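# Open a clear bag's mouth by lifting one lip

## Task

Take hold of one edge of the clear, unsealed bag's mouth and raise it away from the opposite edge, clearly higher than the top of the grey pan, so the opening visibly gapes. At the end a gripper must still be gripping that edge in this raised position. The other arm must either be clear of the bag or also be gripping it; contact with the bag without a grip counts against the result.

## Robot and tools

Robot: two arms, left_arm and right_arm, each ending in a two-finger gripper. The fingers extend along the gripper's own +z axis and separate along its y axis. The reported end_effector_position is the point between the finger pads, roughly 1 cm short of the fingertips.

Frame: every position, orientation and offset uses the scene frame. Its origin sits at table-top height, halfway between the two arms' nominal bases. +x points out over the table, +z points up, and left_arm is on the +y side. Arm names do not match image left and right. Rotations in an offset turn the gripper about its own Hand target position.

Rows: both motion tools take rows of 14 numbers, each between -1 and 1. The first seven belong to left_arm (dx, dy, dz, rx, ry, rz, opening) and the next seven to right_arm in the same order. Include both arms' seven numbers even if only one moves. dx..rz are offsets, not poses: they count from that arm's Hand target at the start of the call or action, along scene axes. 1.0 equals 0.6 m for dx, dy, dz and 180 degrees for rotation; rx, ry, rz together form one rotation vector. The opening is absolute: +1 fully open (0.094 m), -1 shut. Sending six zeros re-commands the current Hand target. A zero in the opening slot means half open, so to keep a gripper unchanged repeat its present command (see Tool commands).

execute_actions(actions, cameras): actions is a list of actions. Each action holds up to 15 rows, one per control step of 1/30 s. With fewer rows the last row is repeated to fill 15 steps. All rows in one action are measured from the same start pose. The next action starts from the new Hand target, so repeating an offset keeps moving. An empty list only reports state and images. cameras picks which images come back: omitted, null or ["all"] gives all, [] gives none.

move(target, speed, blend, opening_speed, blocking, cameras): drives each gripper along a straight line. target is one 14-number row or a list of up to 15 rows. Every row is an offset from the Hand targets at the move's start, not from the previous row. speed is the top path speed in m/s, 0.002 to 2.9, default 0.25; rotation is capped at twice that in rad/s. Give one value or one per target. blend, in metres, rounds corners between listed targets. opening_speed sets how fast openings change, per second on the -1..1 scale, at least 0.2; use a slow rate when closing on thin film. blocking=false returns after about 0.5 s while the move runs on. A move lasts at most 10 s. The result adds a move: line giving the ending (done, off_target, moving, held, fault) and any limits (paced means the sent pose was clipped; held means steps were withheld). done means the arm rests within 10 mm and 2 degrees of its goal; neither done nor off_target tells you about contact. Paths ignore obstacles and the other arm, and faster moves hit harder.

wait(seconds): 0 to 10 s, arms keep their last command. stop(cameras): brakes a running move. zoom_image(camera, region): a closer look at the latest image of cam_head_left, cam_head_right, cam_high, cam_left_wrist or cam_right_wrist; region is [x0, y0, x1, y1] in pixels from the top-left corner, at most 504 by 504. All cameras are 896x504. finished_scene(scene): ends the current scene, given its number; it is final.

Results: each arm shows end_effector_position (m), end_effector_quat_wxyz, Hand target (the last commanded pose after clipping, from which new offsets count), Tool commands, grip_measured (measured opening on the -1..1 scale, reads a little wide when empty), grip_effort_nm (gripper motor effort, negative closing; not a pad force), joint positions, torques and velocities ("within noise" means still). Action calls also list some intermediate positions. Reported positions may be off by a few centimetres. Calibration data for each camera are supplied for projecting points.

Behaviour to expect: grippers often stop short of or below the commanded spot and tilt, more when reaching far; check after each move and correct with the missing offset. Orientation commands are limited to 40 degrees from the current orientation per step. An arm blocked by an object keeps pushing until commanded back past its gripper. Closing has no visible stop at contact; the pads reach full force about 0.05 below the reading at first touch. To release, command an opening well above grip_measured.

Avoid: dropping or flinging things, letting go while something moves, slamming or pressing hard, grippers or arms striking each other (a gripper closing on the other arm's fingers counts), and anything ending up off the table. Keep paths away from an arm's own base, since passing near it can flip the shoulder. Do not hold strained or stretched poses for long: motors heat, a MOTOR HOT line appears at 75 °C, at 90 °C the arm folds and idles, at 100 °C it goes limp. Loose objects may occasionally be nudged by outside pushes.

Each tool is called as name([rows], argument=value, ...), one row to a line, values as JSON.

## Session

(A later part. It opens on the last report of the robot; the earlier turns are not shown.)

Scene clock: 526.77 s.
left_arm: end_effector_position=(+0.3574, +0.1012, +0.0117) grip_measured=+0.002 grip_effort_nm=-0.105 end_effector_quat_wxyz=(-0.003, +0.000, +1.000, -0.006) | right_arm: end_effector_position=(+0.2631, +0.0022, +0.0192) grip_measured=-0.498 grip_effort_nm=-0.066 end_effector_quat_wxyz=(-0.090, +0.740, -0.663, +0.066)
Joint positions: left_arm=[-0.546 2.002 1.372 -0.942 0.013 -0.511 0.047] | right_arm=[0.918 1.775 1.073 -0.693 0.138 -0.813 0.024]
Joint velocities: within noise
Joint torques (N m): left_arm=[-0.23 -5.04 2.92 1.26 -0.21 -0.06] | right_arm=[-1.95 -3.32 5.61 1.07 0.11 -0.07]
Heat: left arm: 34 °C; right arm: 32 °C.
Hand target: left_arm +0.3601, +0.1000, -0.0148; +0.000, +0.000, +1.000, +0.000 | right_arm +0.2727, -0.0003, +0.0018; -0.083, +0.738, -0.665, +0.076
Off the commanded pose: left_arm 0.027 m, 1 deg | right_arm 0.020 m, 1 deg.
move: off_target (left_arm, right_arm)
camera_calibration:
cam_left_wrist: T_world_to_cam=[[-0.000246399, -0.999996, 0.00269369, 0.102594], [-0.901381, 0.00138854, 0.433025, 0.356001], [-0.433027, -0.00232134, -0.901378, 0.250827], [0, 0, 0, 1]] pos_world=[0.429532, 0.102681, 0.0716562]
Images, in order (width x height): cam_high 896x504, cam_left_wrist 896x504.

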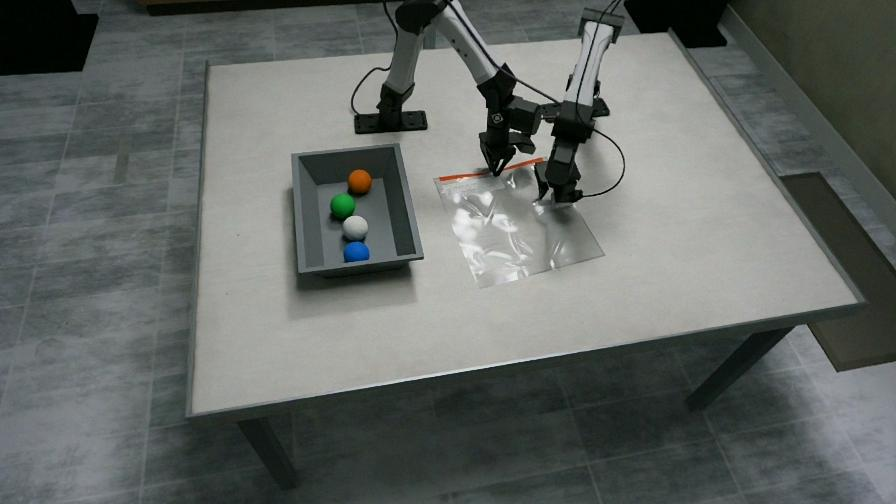

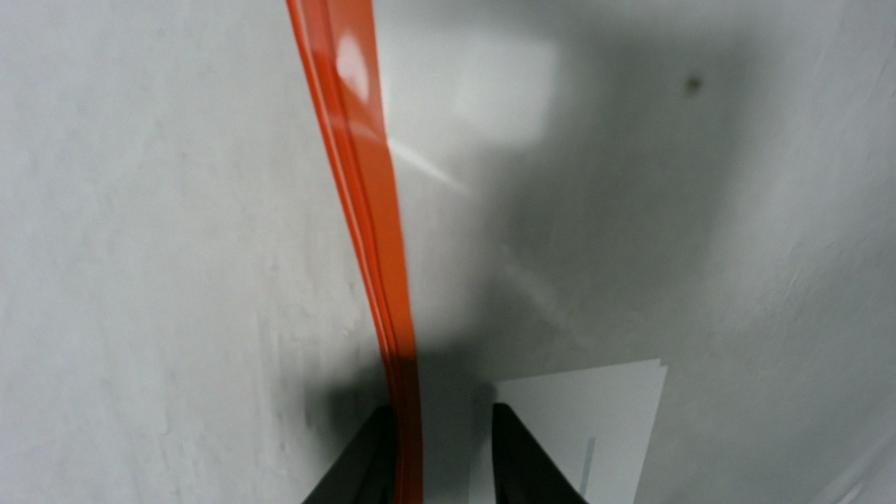

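move(target=[0, 0, 0, 0, 0, 0, 0, 0, 0, 0, 0, 0, 0, -0.8], opening_speed=0.25, cameras=["cam_left_wrist", "cam_high"])

zoom_image(camera="cam_left_wrist", region=[330, 300, 570, 504])

zoom_image(camera="cam_high", region=[430, 110, 590, 220])

Scene clock: 532.03 s.
left_arm: end_effector_position=(+0.3574, +0.1012, +0.0117) grip_measured=+0.002 grip_effort_nm=-0.100 end_effector_quat_wxyz=(-0.003, +0.000, +1.000, -0.006) | right_arm: end_effector_position=(+0.2639, +0.0023, +0.0180) grip_measured=-0.798 grip_effort_nm=-0.066 end_effector_quat_wxyz=(-0.090, +0.740, -0.663, +0.066)
Joint positions: left_arm=[-0.546 2.002 1.372 -0.942 0.013 -0.511 0.047] | right_arm=[0.916 1.779 1.073 -0.688 0.137 -0.814 0.009]
Joint velocities: within noise
Joint torques (N m): left_arm=[-0.24 -5.11 2.89 1.26 -0.2 -0.06] | right_arm=[-1.77 -3.58 5.61 1.03 0.11 -0.11]
Heat: left arm: 34 °C; right arm: 32 °C.
Hand target: left_arm +0.3601, +0.1000, -0.0148; +0.000, +0.000, +1.000, +0.000 | right_arm +0.2727, -0.0003, +0.0018; -0.083, +0.738, -0.666, +0.076
Off the commanded pose: left_arm 0.027 m, 1 deg | right_arm 0.019 m, 1 deg.
move: off_target (left_arm, right_arm)
camera_calibration:
cam_left_wrist: T_world_to_cam=[[-0.000246399, -0.999996, 0.00269369, 0.102594], [-0.901381, 0.00138854, 0.433025, 0.356001], [-0.433027, -0.00232134, -0.901378, 0.250827], [0, 0, 0, 1]] pos_world=[0.429532, 0.102681, 0.0716562]
Images, in order (width x height): cam_high 896x504, cam_left_wrist 896x504.

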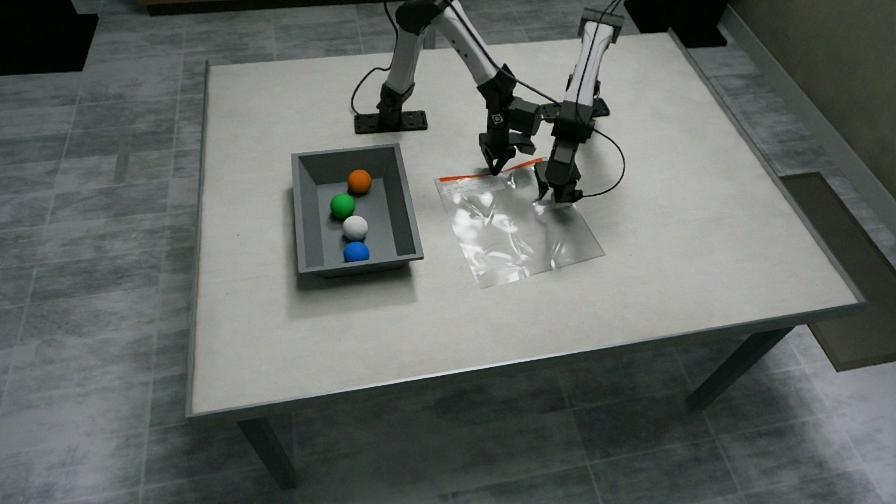

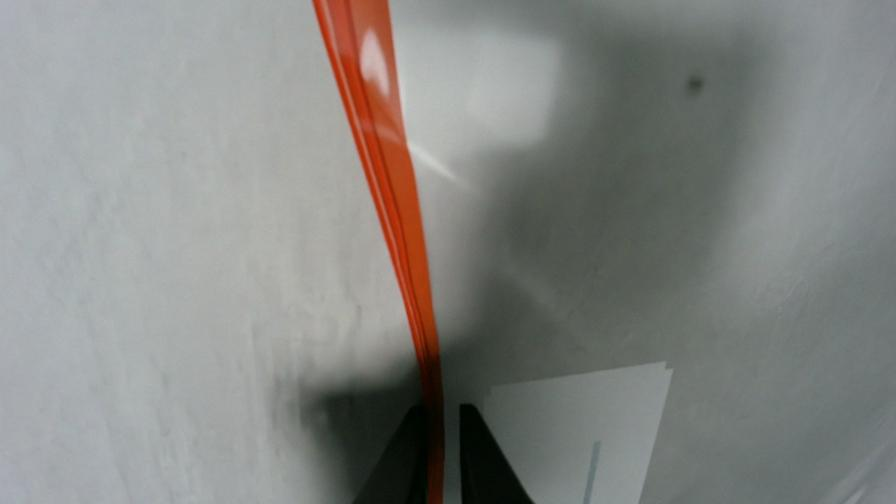

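Scaled by 2.100 from the camera's 896x504 image, which has a finer 1280x720 frame.

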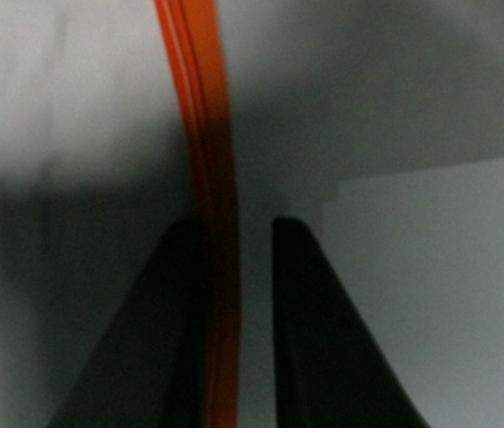

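Scaled by 3.150 from the camera's 896x504 image, which has a finer 1280x720 frame.

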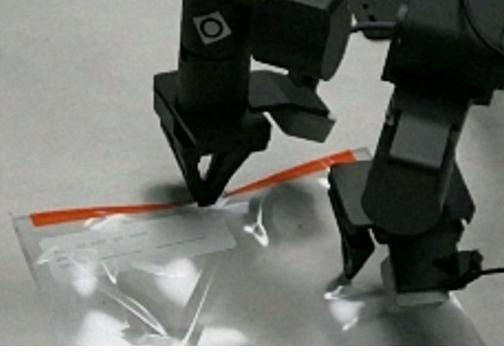

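move(target=[0, 0, 0, 0, 0, 0, 0, 0, 0, 0, 0, 0, 0, -1], opening_speed=0.25, cameras=["cam_left_wrist", "cam_high"])

zoom_image(camera="cam_left_wrist", region=[330, 300, 570, 504])

Scene clock: 536.87 s.
left_arm: end_effector_position=(+0.3574, +0.1012, +0.0117) grip_measured=+0.002 grip_effort_nm=-0.095 end_effector_quat_wxyz=(-0.003, +0.000, +1.000, -0.006) | right_arm: end_effector_position=(+0.2667, +0.0029, +0.0178) grip_measured=-0.979 grip_effort_nm=-0.994 end_effector_quat_wxyz=(-0.094, +0.739, -0.664, +0.068)
Joint positions: left_arm=[-0.546 2.002 1.372 -0.942 0.013 -0.511 0.047] | right_arm=[0.913 1.782 1.073 -0.678 0.142 -0.814 0.001]
Joint velocities: within noise
Joint torques (N m): left_arm=[-0.25 -5.05 2.89 1.26 -0.2 -0.07] | right_arm=[-1.37 -3.92 5.67 0.93 0.06 -0.11]
Heat: left arm: 34 °C; right arm: 32 °C.
Hand target: left_arm +0.3601, +0.1000, -0.0148; +0.000, +0.000, +1.000, +0.000 | right_arm +0.2727, -0.0003, +0.0018; -0.083, +0.738, -0.665, +0.076
Off the commanded pose: left_arm 0.027 m, 1 deg | right_arm 0.017 m, 2 deg.
move: off_target (left_arm, right_arm)
camera_calibration:
cam_left_wrist: T_world_to_cam=[[-0.000246399, -0.999996, 0.00269369, 0.102594], [-0.901381, 0.00138854, 0.433025, 0.356001], [-0.433027, -0.00232134, -0.901378, 0.250827], [0, 0, 0, 1]] pos_world=[0.429532, 0.102681, 0.0716562]
Images, in order (width x height): cam_high 896x504, cam_left_wrist 896x504.

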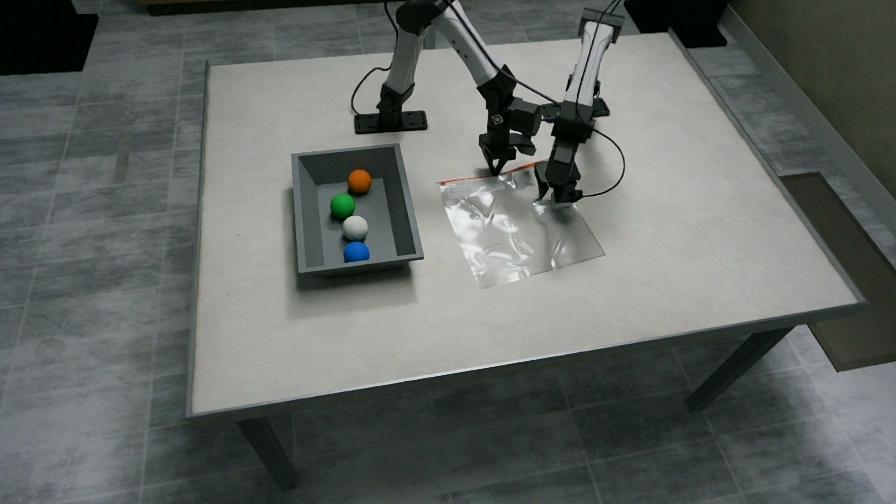

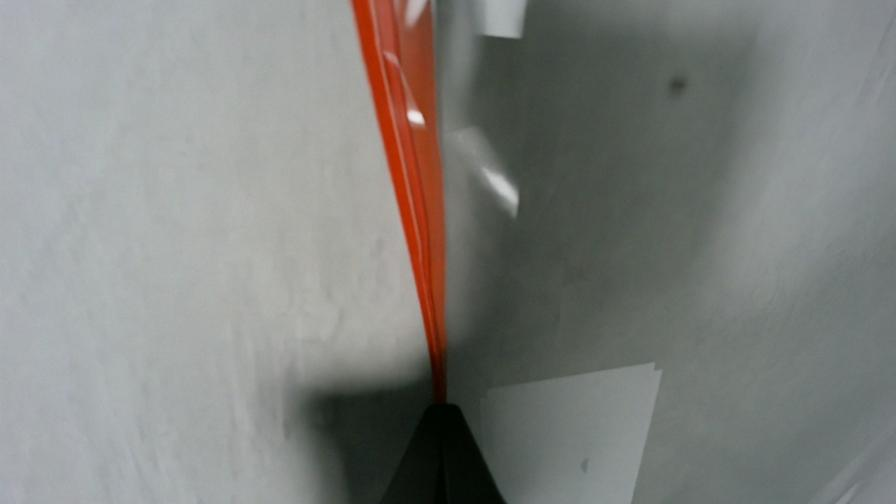

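Scaled by 2.100 from the camera's 896x504 image, which has a finer 1280x720 frame.

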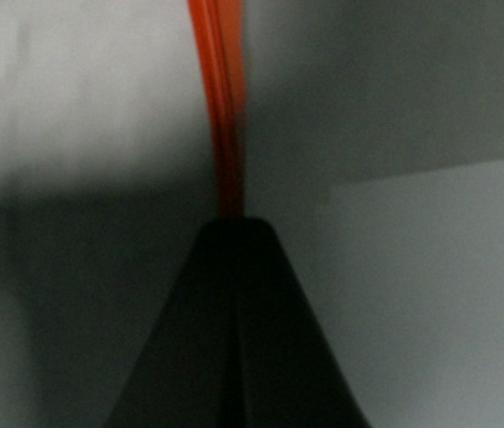

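move(target=[0, 0, 0, 0, 0, 0, 0, 0, 0, 0.09, 0, 0, 0, -1], speed=0.05)

zoom_image(camera="cam_left_wrist", region=[250, 150, 650, 504])

zoom_image(camera="cam_high", region=[420, 100, 600, 230])

zoom_image(camera="cam_head_left", region=[370, 220, 530, 345])

Scene clock: 542.57 s.
left_arm: end_effector_position=(+0.3574, +0.1012, +0.0117) grip_measured=+0.002 grip_effort_nm=-0.100 end_effector_quat_wxyz=(-0.003, +0.000, +1.000, -0.006) | right_arm: end_effector_position=(+0.2677, +0.0001, +0.0401) grip_measured=-0.980 grip_effort_nm=-1.018 end_effector_quat_wxyz=(-0.069, +0.739, -0.666, +0.071)
Joint positions: left_arm=[-0.546 2.002 1.372 -0.942 0.013 -0.511 0.047] | right_arm=[0.907 1.782 1.178 -0.833 0.146 -0.815 0.001]
Joint velocities: within noise
Joint torques (N m): left_arm=[-0.23 -5.03 2.88 1.26 -0.2 -0.05] | right_arm=[-0.9 -11.34 8.05 0.25 0.03 -0.07]
Heat: left arm: 33 °C; right arm: 32 °C.
Hand target: left_arm +0.3601, +0.1000, -0.0148; +0.000, +0.000, +1.000, +0.000 | right_arm +0.2728, -0.0002, +0.0559; -0.084, +0.738, -0.665, +0.076
Off the commanded pose: left_arm 0.027 m, 1 deg | right_arm 0.016 m, 2 deg.
move: off_target (left_arm, right_arm)
camera_calibration:
cam_left_wrist: T_world_to_cam=[[-0.000246399, -0.999996, 0.00269369, 0.102594], [-0.901381, 0.00138854, 0.433025, 0.356001], [-0.433027, -0.00232134, -0.901378, 0.250827], [0, 0, 0, 1]] pos_world=[0.429532, 0.102681, 0.0716562]
cam_right_wrist: T_world_to_cam=[[0.966896, 0.106628, 0.231823, -0.269436], [0.00171942, -0.911208, 0.411943, 0.0234435], [0.255164, -0.397908, -0.881227, 0.0537273], [0, 0, 0, 1]] pos_world=[0.246767, 0.07147, 0.10015]

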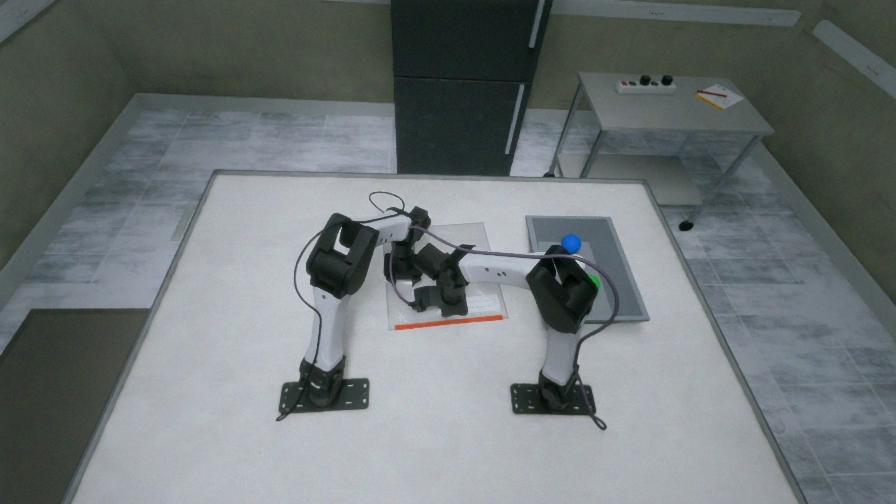

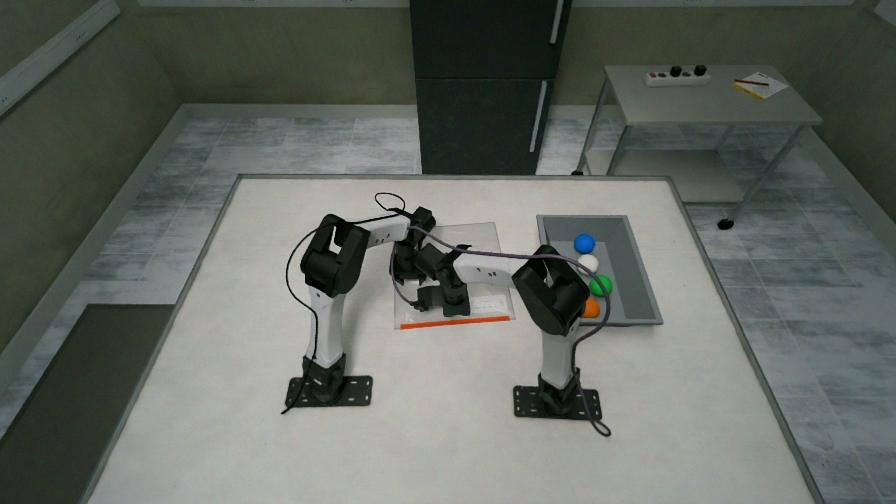

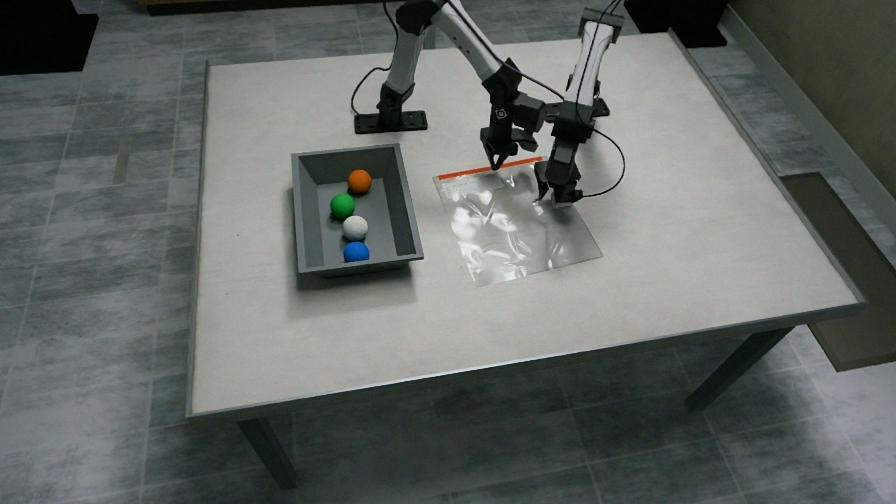

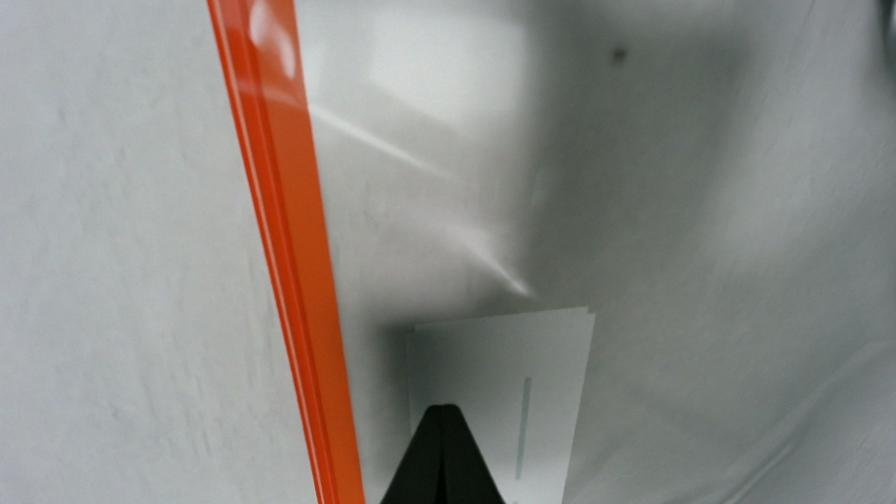

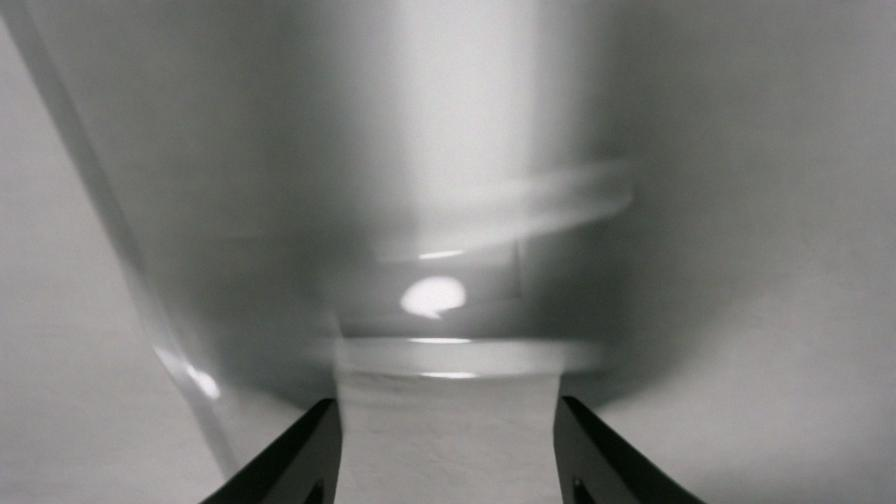

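Scaled by 1.260 from the camera's 896x504 image, which has a finer 1280x720 frame.

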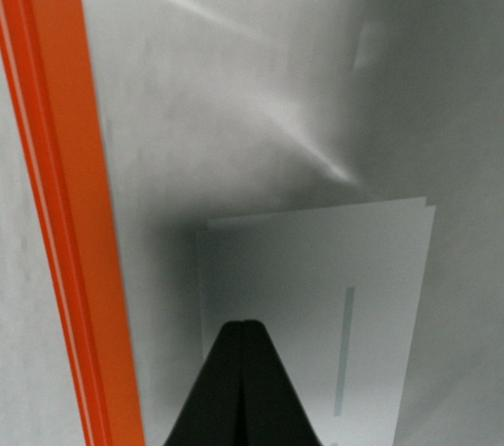

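Scaled by 2.800 from the camera's 896x504 image, which has a finer 1280x720 frame.

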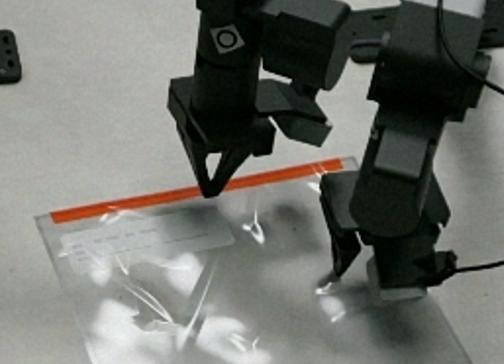

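Scaled by 3.150 from the camera's 896x504 image, which has a finer 1280x720 frame.

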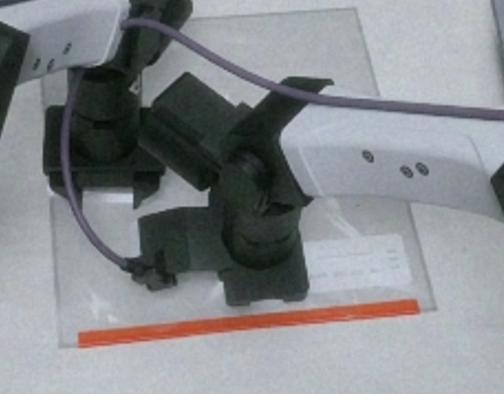

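move([
  [0, 0, 0, 0, 0, 0, 0, 0, 0, 0.03, 0, 0, 0, -0.5],
  [0, 0, 0, 0, 0, 0, 0, -0.062, 0, 0.03, 0, 0, 0, 0.064],
  [0, 0, 0, 0, 0, 0, 0, -0.062, 0, -0.09, 0, 0, 0, 0.064],
], speed=[0.1, 0.1, 0.06], cameras=["cam_left_wrist"])

zoom_image(camera="cam_left_wrist", region=[250, 300, 590, 504])

Scene clock: 552.57 s.
left_arm: end_effector_position=(+0.3574, +0.1012, +0.0117) grip_measured=+0.002 grip_effort_nm=-0.100 end_effector_quat_wxyz=(-0.003, +0.000, +1.000, -0.006) | right_arm: end_effector_position=(+0.2334, -0.0030, +0.0208) grip_measured=+0.063 grip_effort_nm=0.081 end_effector_quat_wxyz=(-0.081, +0.740, -0.663, +0.074)
Joint positions: left_arm=[-0.546 2.002 1.372 -0.942 0.013 -0.511 0.047] | right_arm=[0.993 1.712 1.007 -0.72 0.165 -0.736 0.05]
Joint velocities: within noise
Joint torques (N m): left_arm=[-0.25 -5.04 2.92 1.27 -0.2 -0.04] | right_arm=[-0.05 -3.74 3.3 1.28 -0.01 0.07]
Heat: left arm: 33 °C; right arm: 33 °C.
Hand target: left_arm +0.3601, +0.1000, -0.0148; +0.000, +0.000, +1.000, +0.000 | right_arm +0.2355, -0.0003, +0.0018; -0.083, +0.738, -0.665, +0.076
Off the commanded pose: left_arm 0.027 m, 1 deg | right_arm 0.019 m, 1 deg.
move: off_target (left_arm, right_arm)
camera_calibration:
cam_left_wrist: T_world_to_cam=[[-0.000246399, -0.999996, 0.00269369, 0.102594], [-0.901381, 0.00138854, 0.433025, 0.356001], [-0.433027, -0.00232134, -0.901378, 0.250827], [0, 0, 0, 1]] pos_world=[0.429532, 0.102681, 0.0716562]
Images, in order (width x height): cam_left_wrist 896x504.

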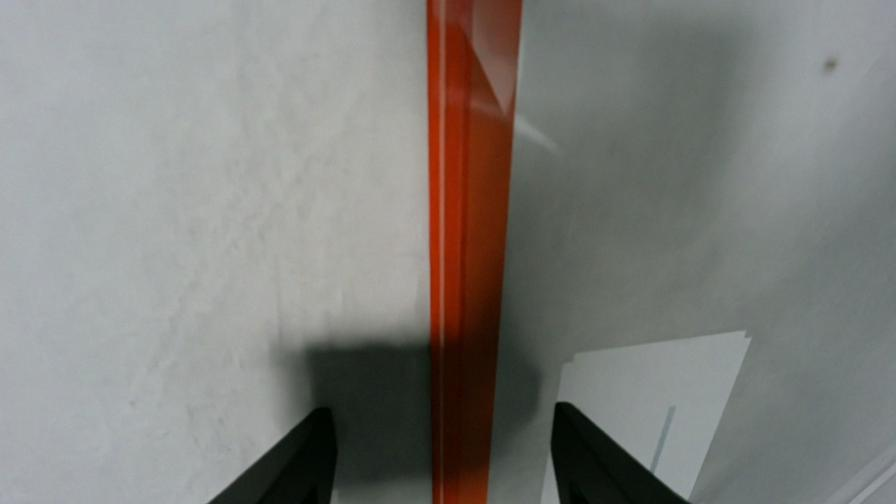

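Scaled by 1.482 from the camera's 896x504 image, which has a finer 1280x720 frame.

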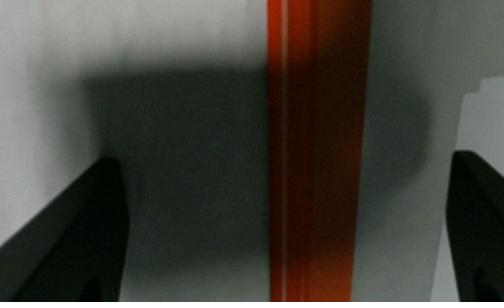

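move(target=[0, 0, 0, 0, 0, 0, 0, 0.0985, 0, 0, 0, 0, 0, 0.064], speed=0.03, cameras=["cam_left_wrist", "cam_high"])

zoom_image(camera="cam_left_wrist", region=[250, 250, 590, 504])

zoom_image(camera="cam_high", region=[420, 110, 600, 240])

Scene clock: 559.23 s.
left_arm: end_effector_position=(+0.3574, +0.1012, +0.0117) grip_measured=+0.002 grip_effort_nm=-0.095 end_effector_quat_wxyz=(-0.003, +0.000, +1.000, -0.006) | right_arm: end_effector_position=(+0.2799, +0.0024, +0.0213) grip_measured=+0.063 grip_effort_nm=0.061 end_effector_quat_wxyz=(-0.085, +0.742, -0.663, +0.057)
Joint positions: left_arm=[-0.546 2.002 1.372 -0.942 0.013 -0.511 0.047] | right_arm=[0.869 1.816 1.137 -0.719 0.113 -0.861 0.05]
Joint velocities: within noise
Joint torques (N m): left_arm=[-0.2 -5 2.91 1.26 -0.2 -0.04] | right_arm=[-1.99 -3.22 5.6 1.25 0.26 -0.16]
Heat: left arm: 33 °C; right arm: 33 °C.
Hand target: left_arm +0.3601, +0.1000, -0.0148; +0.000, +0.000, +1.000, +0.000 | right_arm +0.2947, -0.0002, +0.0018; -0.084, +0.738, -0.665, +0.076
Off the commanded pose: left_arm 0.027 m, 1 deg | right_arm 0.025 m, 2 deg.
move: off_target (left_arm, right_arm)
camera_calibration:
cam_left_wrist: T_world_to_cam=[[0.000109965, -0.999996, 0.00274809, 0.102437], [-0.901379, 0.00109088, 0.433029, 0.35603], [-0.433031, -0.00252468, -0.901376, 0.250849], [0, 0, 0, 1]] pos_world=[0.429532, 0.102681, 0.0716561]
Images, in order (width x height): cam_high 896x504, cam_left_wrist 896x504.

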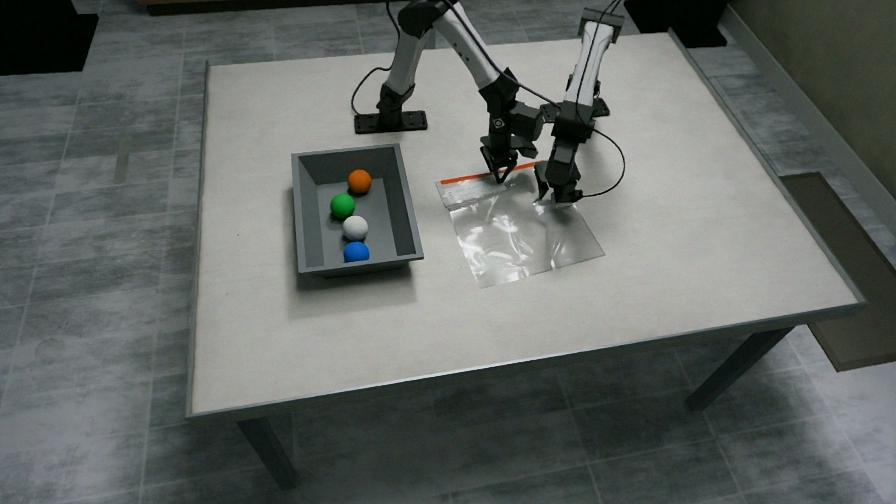

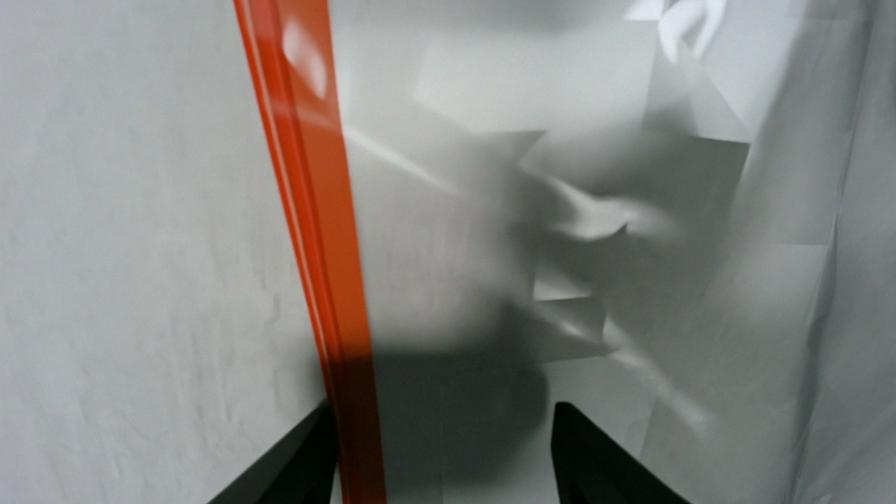

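Scaled by 1.482 from the camera's 896x504 image, which has a finer 1280x720 frame.

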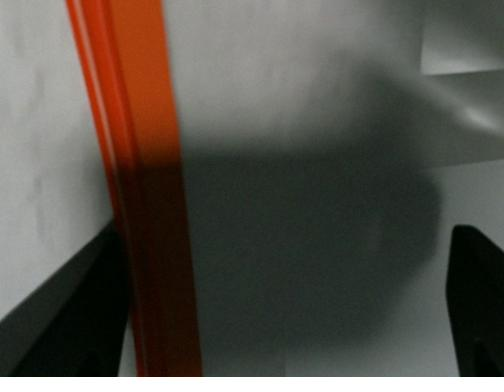

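Scaled by 2.800 from the camera's 896x504 image, which has a finer 1280x720 frame.

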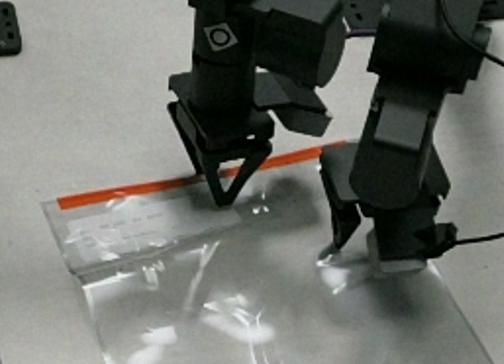

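move([
  [0, 0, 0, 0, 0, 0, 0, -0.06, 0, 0.06, 0, 0, 0, 0.064],
  [0, 0, 0, 0, 0, 0, 0, -0.075, 0, 0.06, -0.0065, 0.0663, 0.0013, -1],
], speed=0.1, cameras=["cam_left_wrist", "cam_high"])

zoom_image(camera="cam_high", region=[420, 110, 620, 290])

Scene clock: 566.33 s.
left_arm: end_effector_position=(+0.3574, +0.1012, +0.0117) grip_measured=+0.002 grip_effort_nm=-0.105 end_effector_quat_wxyz=(-0.003, +0.000, +1.000, -0.006) | right_arm: end_effector_position=(+0.2496, +0.0000, +0.0403) grip_measured=-0.980 grip_effort_nm=-0.999 end_effector_quat_wxyz=(-0.019, +0.743, -0.669, +0.011)
Joint positions: left_arm=[-0.546 2.002 1.372 -0.942 0.013 -0.511 0.047] | right_arm=[0.885 1.819 1.242 -0.957 0.021 -0.828 0.001]
Joint velocities: within noise
Joint torques (N m): left_arm=[-0.2 -5.03 2.89 1.26 -0.19 -0.05] | right_arm=[-0.87 -6.46 7.83 0.07 -0.26 -0.1]
Heat: left arm: 33 °C; right arm: 33 °C.
Hand target: left_arm +0.3601, +0.1000, -0.0148; +0.000, +0.000, +1.000, +0.000 | right_arm +0.2496, -0.0002, +0.0378; -0.007, +0.744, -0.668, +0.006
Off the commanded pose: left_arm 0.027 m, 1 deg | right_arm 0.003 m, 2 deg.
move: off_target (left_arm)
camera_calibration:
cam_left_wrist: T_world_to_cam=[[0.000109965, -0.999996, 0.00274809, 0.102437], [-0.901379, 0.00109088, 0.433029, 0.35603], [-0.433031, -0.00252468, -0.901376, 0.250849], [0, 0, 0, 1]] pos_world=[0.429532, 0.102681, 0.0716561]
Images, in order (width x height): cam_high 896x504, cam_left_wrist 896x504.

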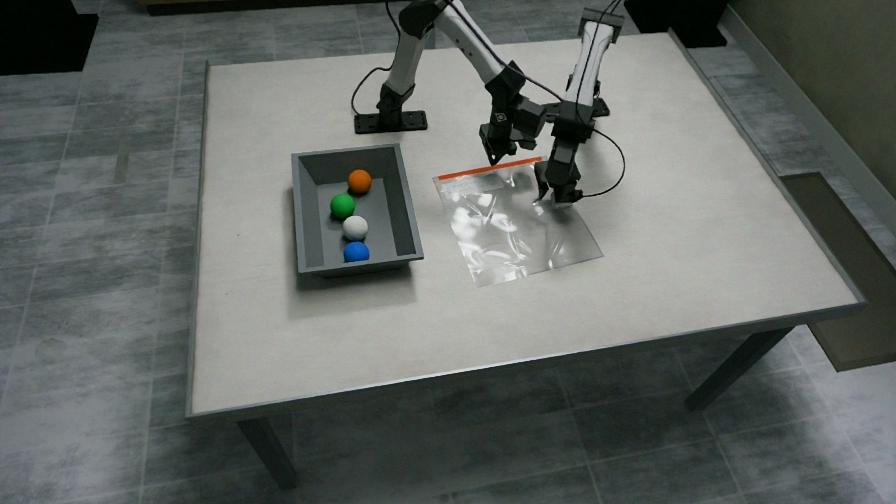

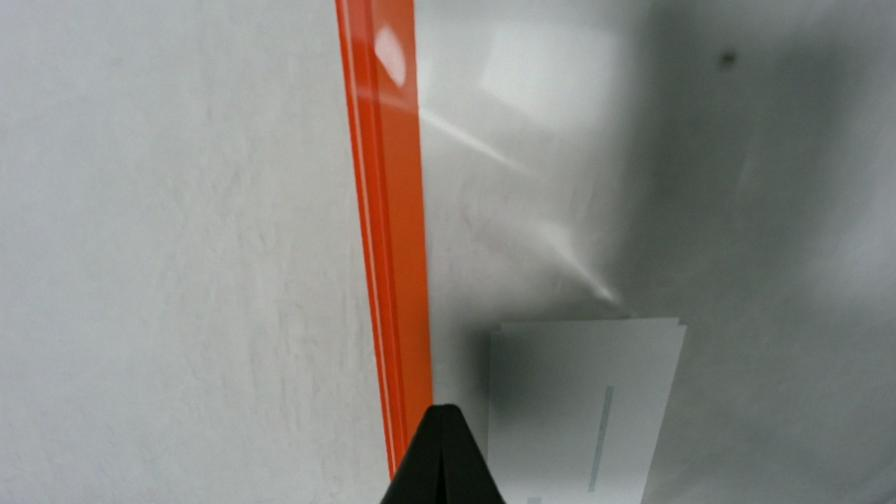

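Scaled by 2.520 from the camera's 896x504 image, which has a finer 1280x720 frame.

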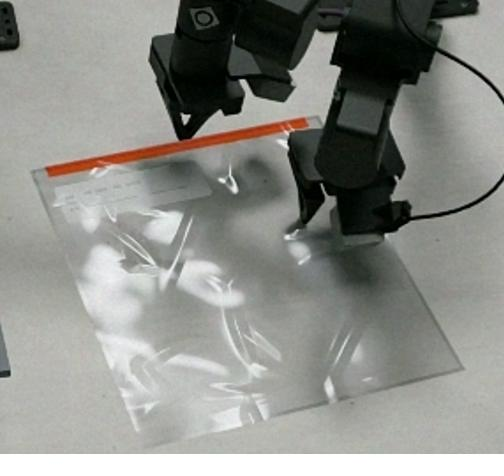

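execute_actions(actions=[], cameras=["cam_high","cam_left_wrist","cam_head_right"])

Scene clock: 588.37 s.
left_arm: end_effector_position=(+0.3574, +0.1012, +0.0117) grip_measured=+0.002 grip_effort_nm=-0.105 end_effector_quat_wxyz=(-0.003, +0.000, +1.000, -0.006) | right_arm: end_effector_position=(+0.2494, -0.0001, +0.0403) grip_measured=-0.980 grip_effort_nm=-1.018 end_effector_quat_wxyz=(-0.018, +0.743, -0.669, +0.010)
Joint positions: left_arm=[-0.546 2.002 1.372 -0.942 0.013 -0.511 0.047] | right_arm=[0.885 1.82 1.243 -0.958 0.021 -0.829 0.001]
Joint velocities: within noise
Joint torques (N m): left_arm=[-0.29 -4.98 2.88 1.26 -0.21 -0.04] | right_arm=[-0.9 -6.58 7.95 0.06 -0.27 -0.11]
Heat: left arm: 33 °C; right arm: 33 °C.
Hand target: left_arm +0.3601, +0.1000, -0.0148; +0.000, +0.000, +1.000, +0.000 | right_arm +0.2497, -0.0002, +0.0378; -0.007, +0.744, -0.668, +0.006
Tool commands: left_gripper/opening=+0.0 right_gripper/opening=-1.0
Off the commanded pose: left_arm 0.027 m, 1 deg | right_arm 0.003 m, 1 deg.
camera_calibration:
cam_left_wrist: T_world_to_cam=[[0.000109965, -0.999996, 0.00274809, 0.102437], [-0.901379, 0.00109088, 0.433029, 0.35603], [-0.433031, -0.00252468, -0.901376, 0.250849], [0, 0, 0, 1]] pos_world=[0.429532, 0.102681, 0.0716561]
Images, in order (width x height): cam_head_right 896x504, cam_high 896x504, cam_left_wrist 896x504.

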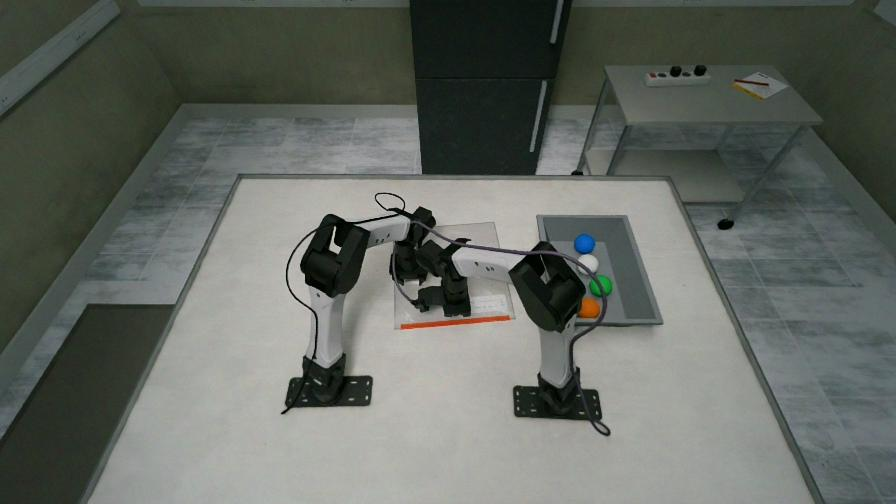

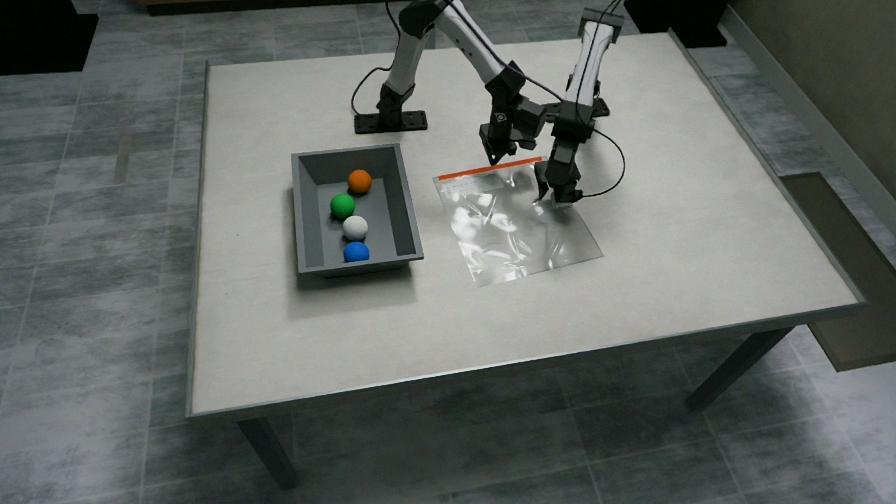

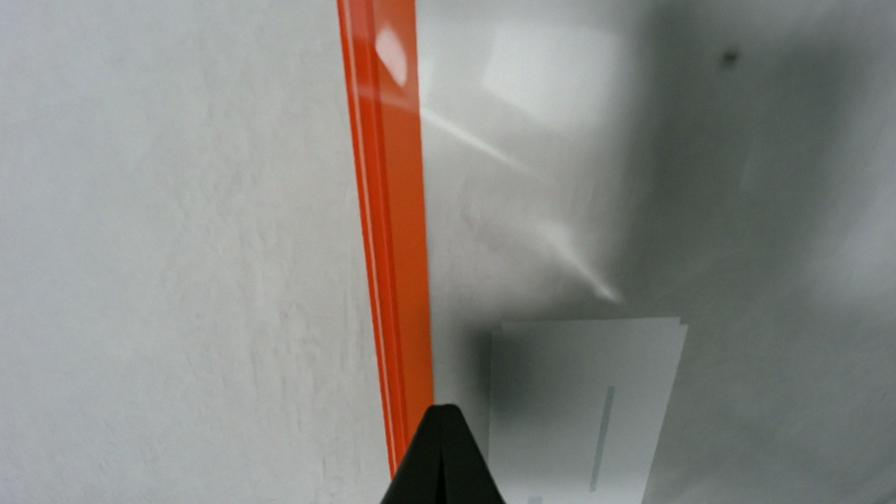

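zoom_image(camera="cam_left_wrist", region=[320, 0, 520, 280])

zoom_image(camera="cam_left_wrist", region=[340, 280, 480, 480])

Scaled by 1.800 from the camera's 896x504 image, which has a finer 1280x720 frame.

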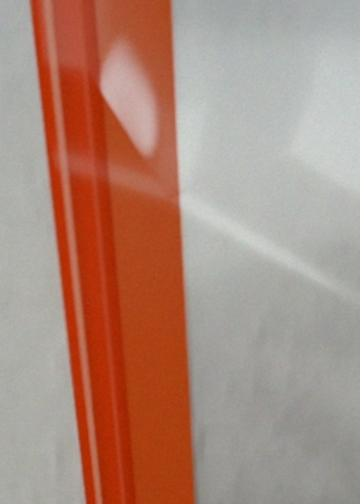

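Scaled by 2.520 from the camera's 896x504 image, which has a finer 1280x720 frame.

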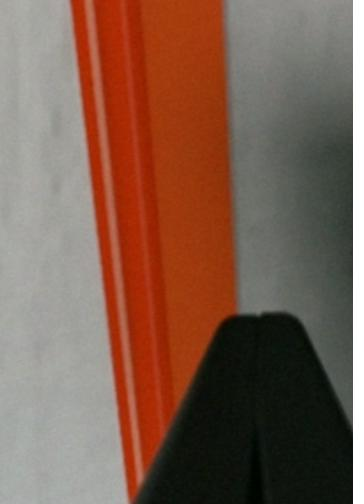

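zoom_image(camera="cam_head_right", region=[390, 290, 530, 340])

zoom_image(camera="cam_high", region=[420, 140, 570, 200])

Scaled by 3.600 from the camera's 896x504 image, which has a finer 1280x720 frame.

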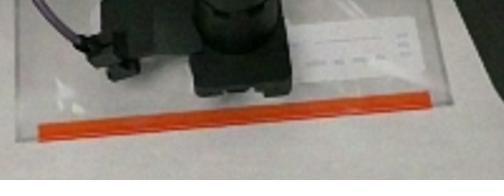

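Scaled by 3.360 from the camera's 896x504 image, which has a finer 1280x720 frame.

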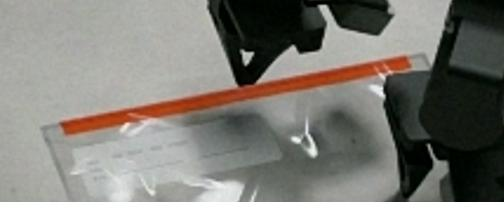

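move([
  [0,0,0,0,0,0,0, -0.020,0,0,0,0,0,-0.3],
  [0,0,0,0,0,0,0, -0.020,0,-0.025,0,0,0,-0.3],
  [0,0,0,0,0,0,0, -0.020,0,-0.075,0,0,0,-0.3],
], speed=[0.05,0.05,0.03], cameras=["cam_high","cam_left_wrist"])

zoom_image(camera="cam_high", region=[440, 110, 570, 200])

Scene clock: 615.33 s.
left_arm: end_effector_position=(+0.3574, +0.1012, +0.0117) grip_measured=+0.002 grip_effort_nm=-0.100 end_effector_quat_wxyz=(-0.003, +0.000, +1.000, -0.006) | right_arm: end_effector_position=(+0.2399, -0.0020, +0.0160) grip_measured=-0.301 grip_effort_nm=0.085 end_effector_quat_wxyz=(-0.013, +0.745, -0.667, +0.010)
Joint positions: left_arm=[-0.546 2.002 1.372 -0.942 0.013 -0.511 0.047] | right_arm=[0.902 1.836 1.16 -0.868 0.02 -0.816 0.033]
Joint velocities: within noise
Joint torques (N m): left_arm=[-0.24 -5.03 2.92 1.26 -0.21 -0.05] | right_arm=[0.12 -4.4 2.88 0.94 -0.25 0.05]
Heat: left arm: 33 °C; right arm: 34 °C.
Hand target: left_arm +0.3601, +0.1000, -0.0148; +0.000, +0.000, +1.000, +0.000 | right_arm +0.2378, -0.0002, -0.0072; -0.007, +0.744, -0.668, +0.006
Off the commanded pose: left_arm 0.027 m, 1 deg | right_arm 0.023 m, 1 deg.
move: off_target (left_arm, right_arm)
camera_calibration:
cam_left_wrist: T_world_to_cam=[[0.000109965, -0.999996, 0.00274809, 0.102437], [-0.901379, 0.00109088, 0.433029, 0.35603], [-0.433031, -0.00252468, -0.901376, 0.250849], [0, 0, 0, 1]] pos_world=[0.429532, 0.102681, 0.0716561]
Images, in order (width x height): cam_high 896x504, cam_left_wrist 896x504.

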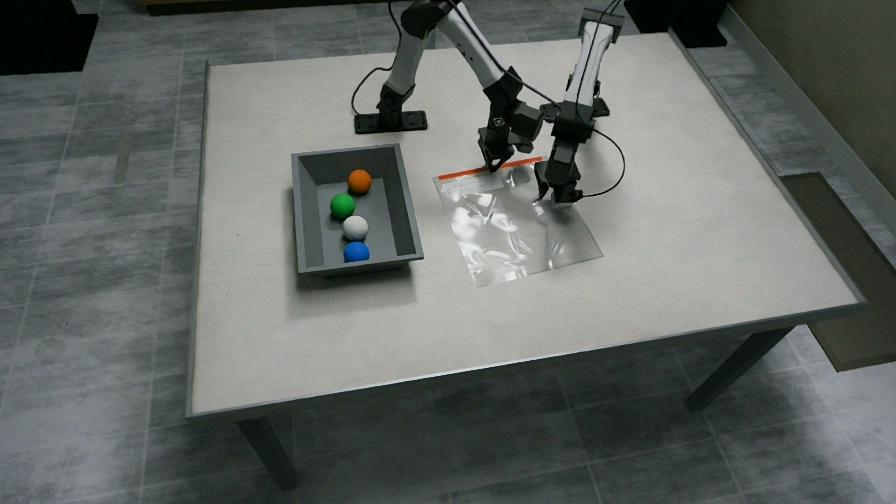

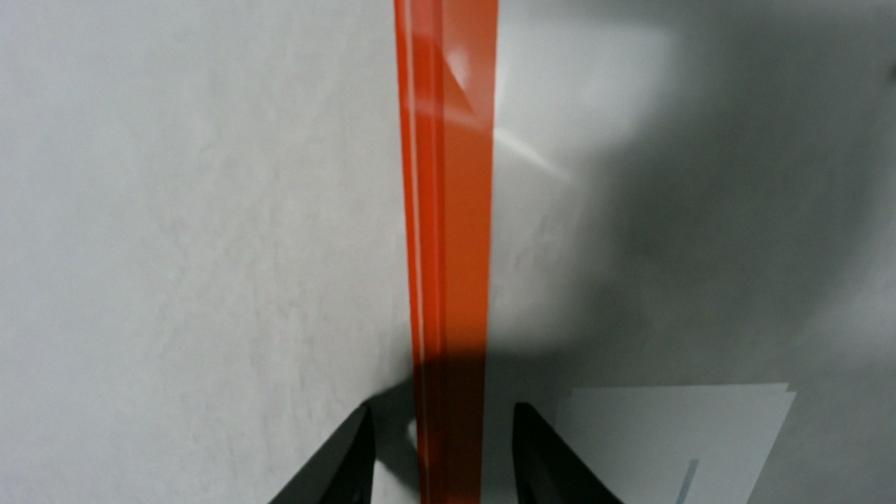

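Scaled by 3.877 from the camera's 896x504 image, which has a finer 1280x720 frame.

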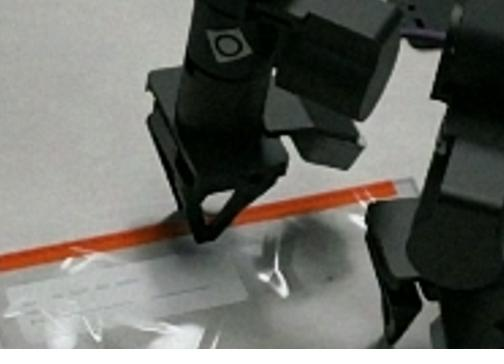

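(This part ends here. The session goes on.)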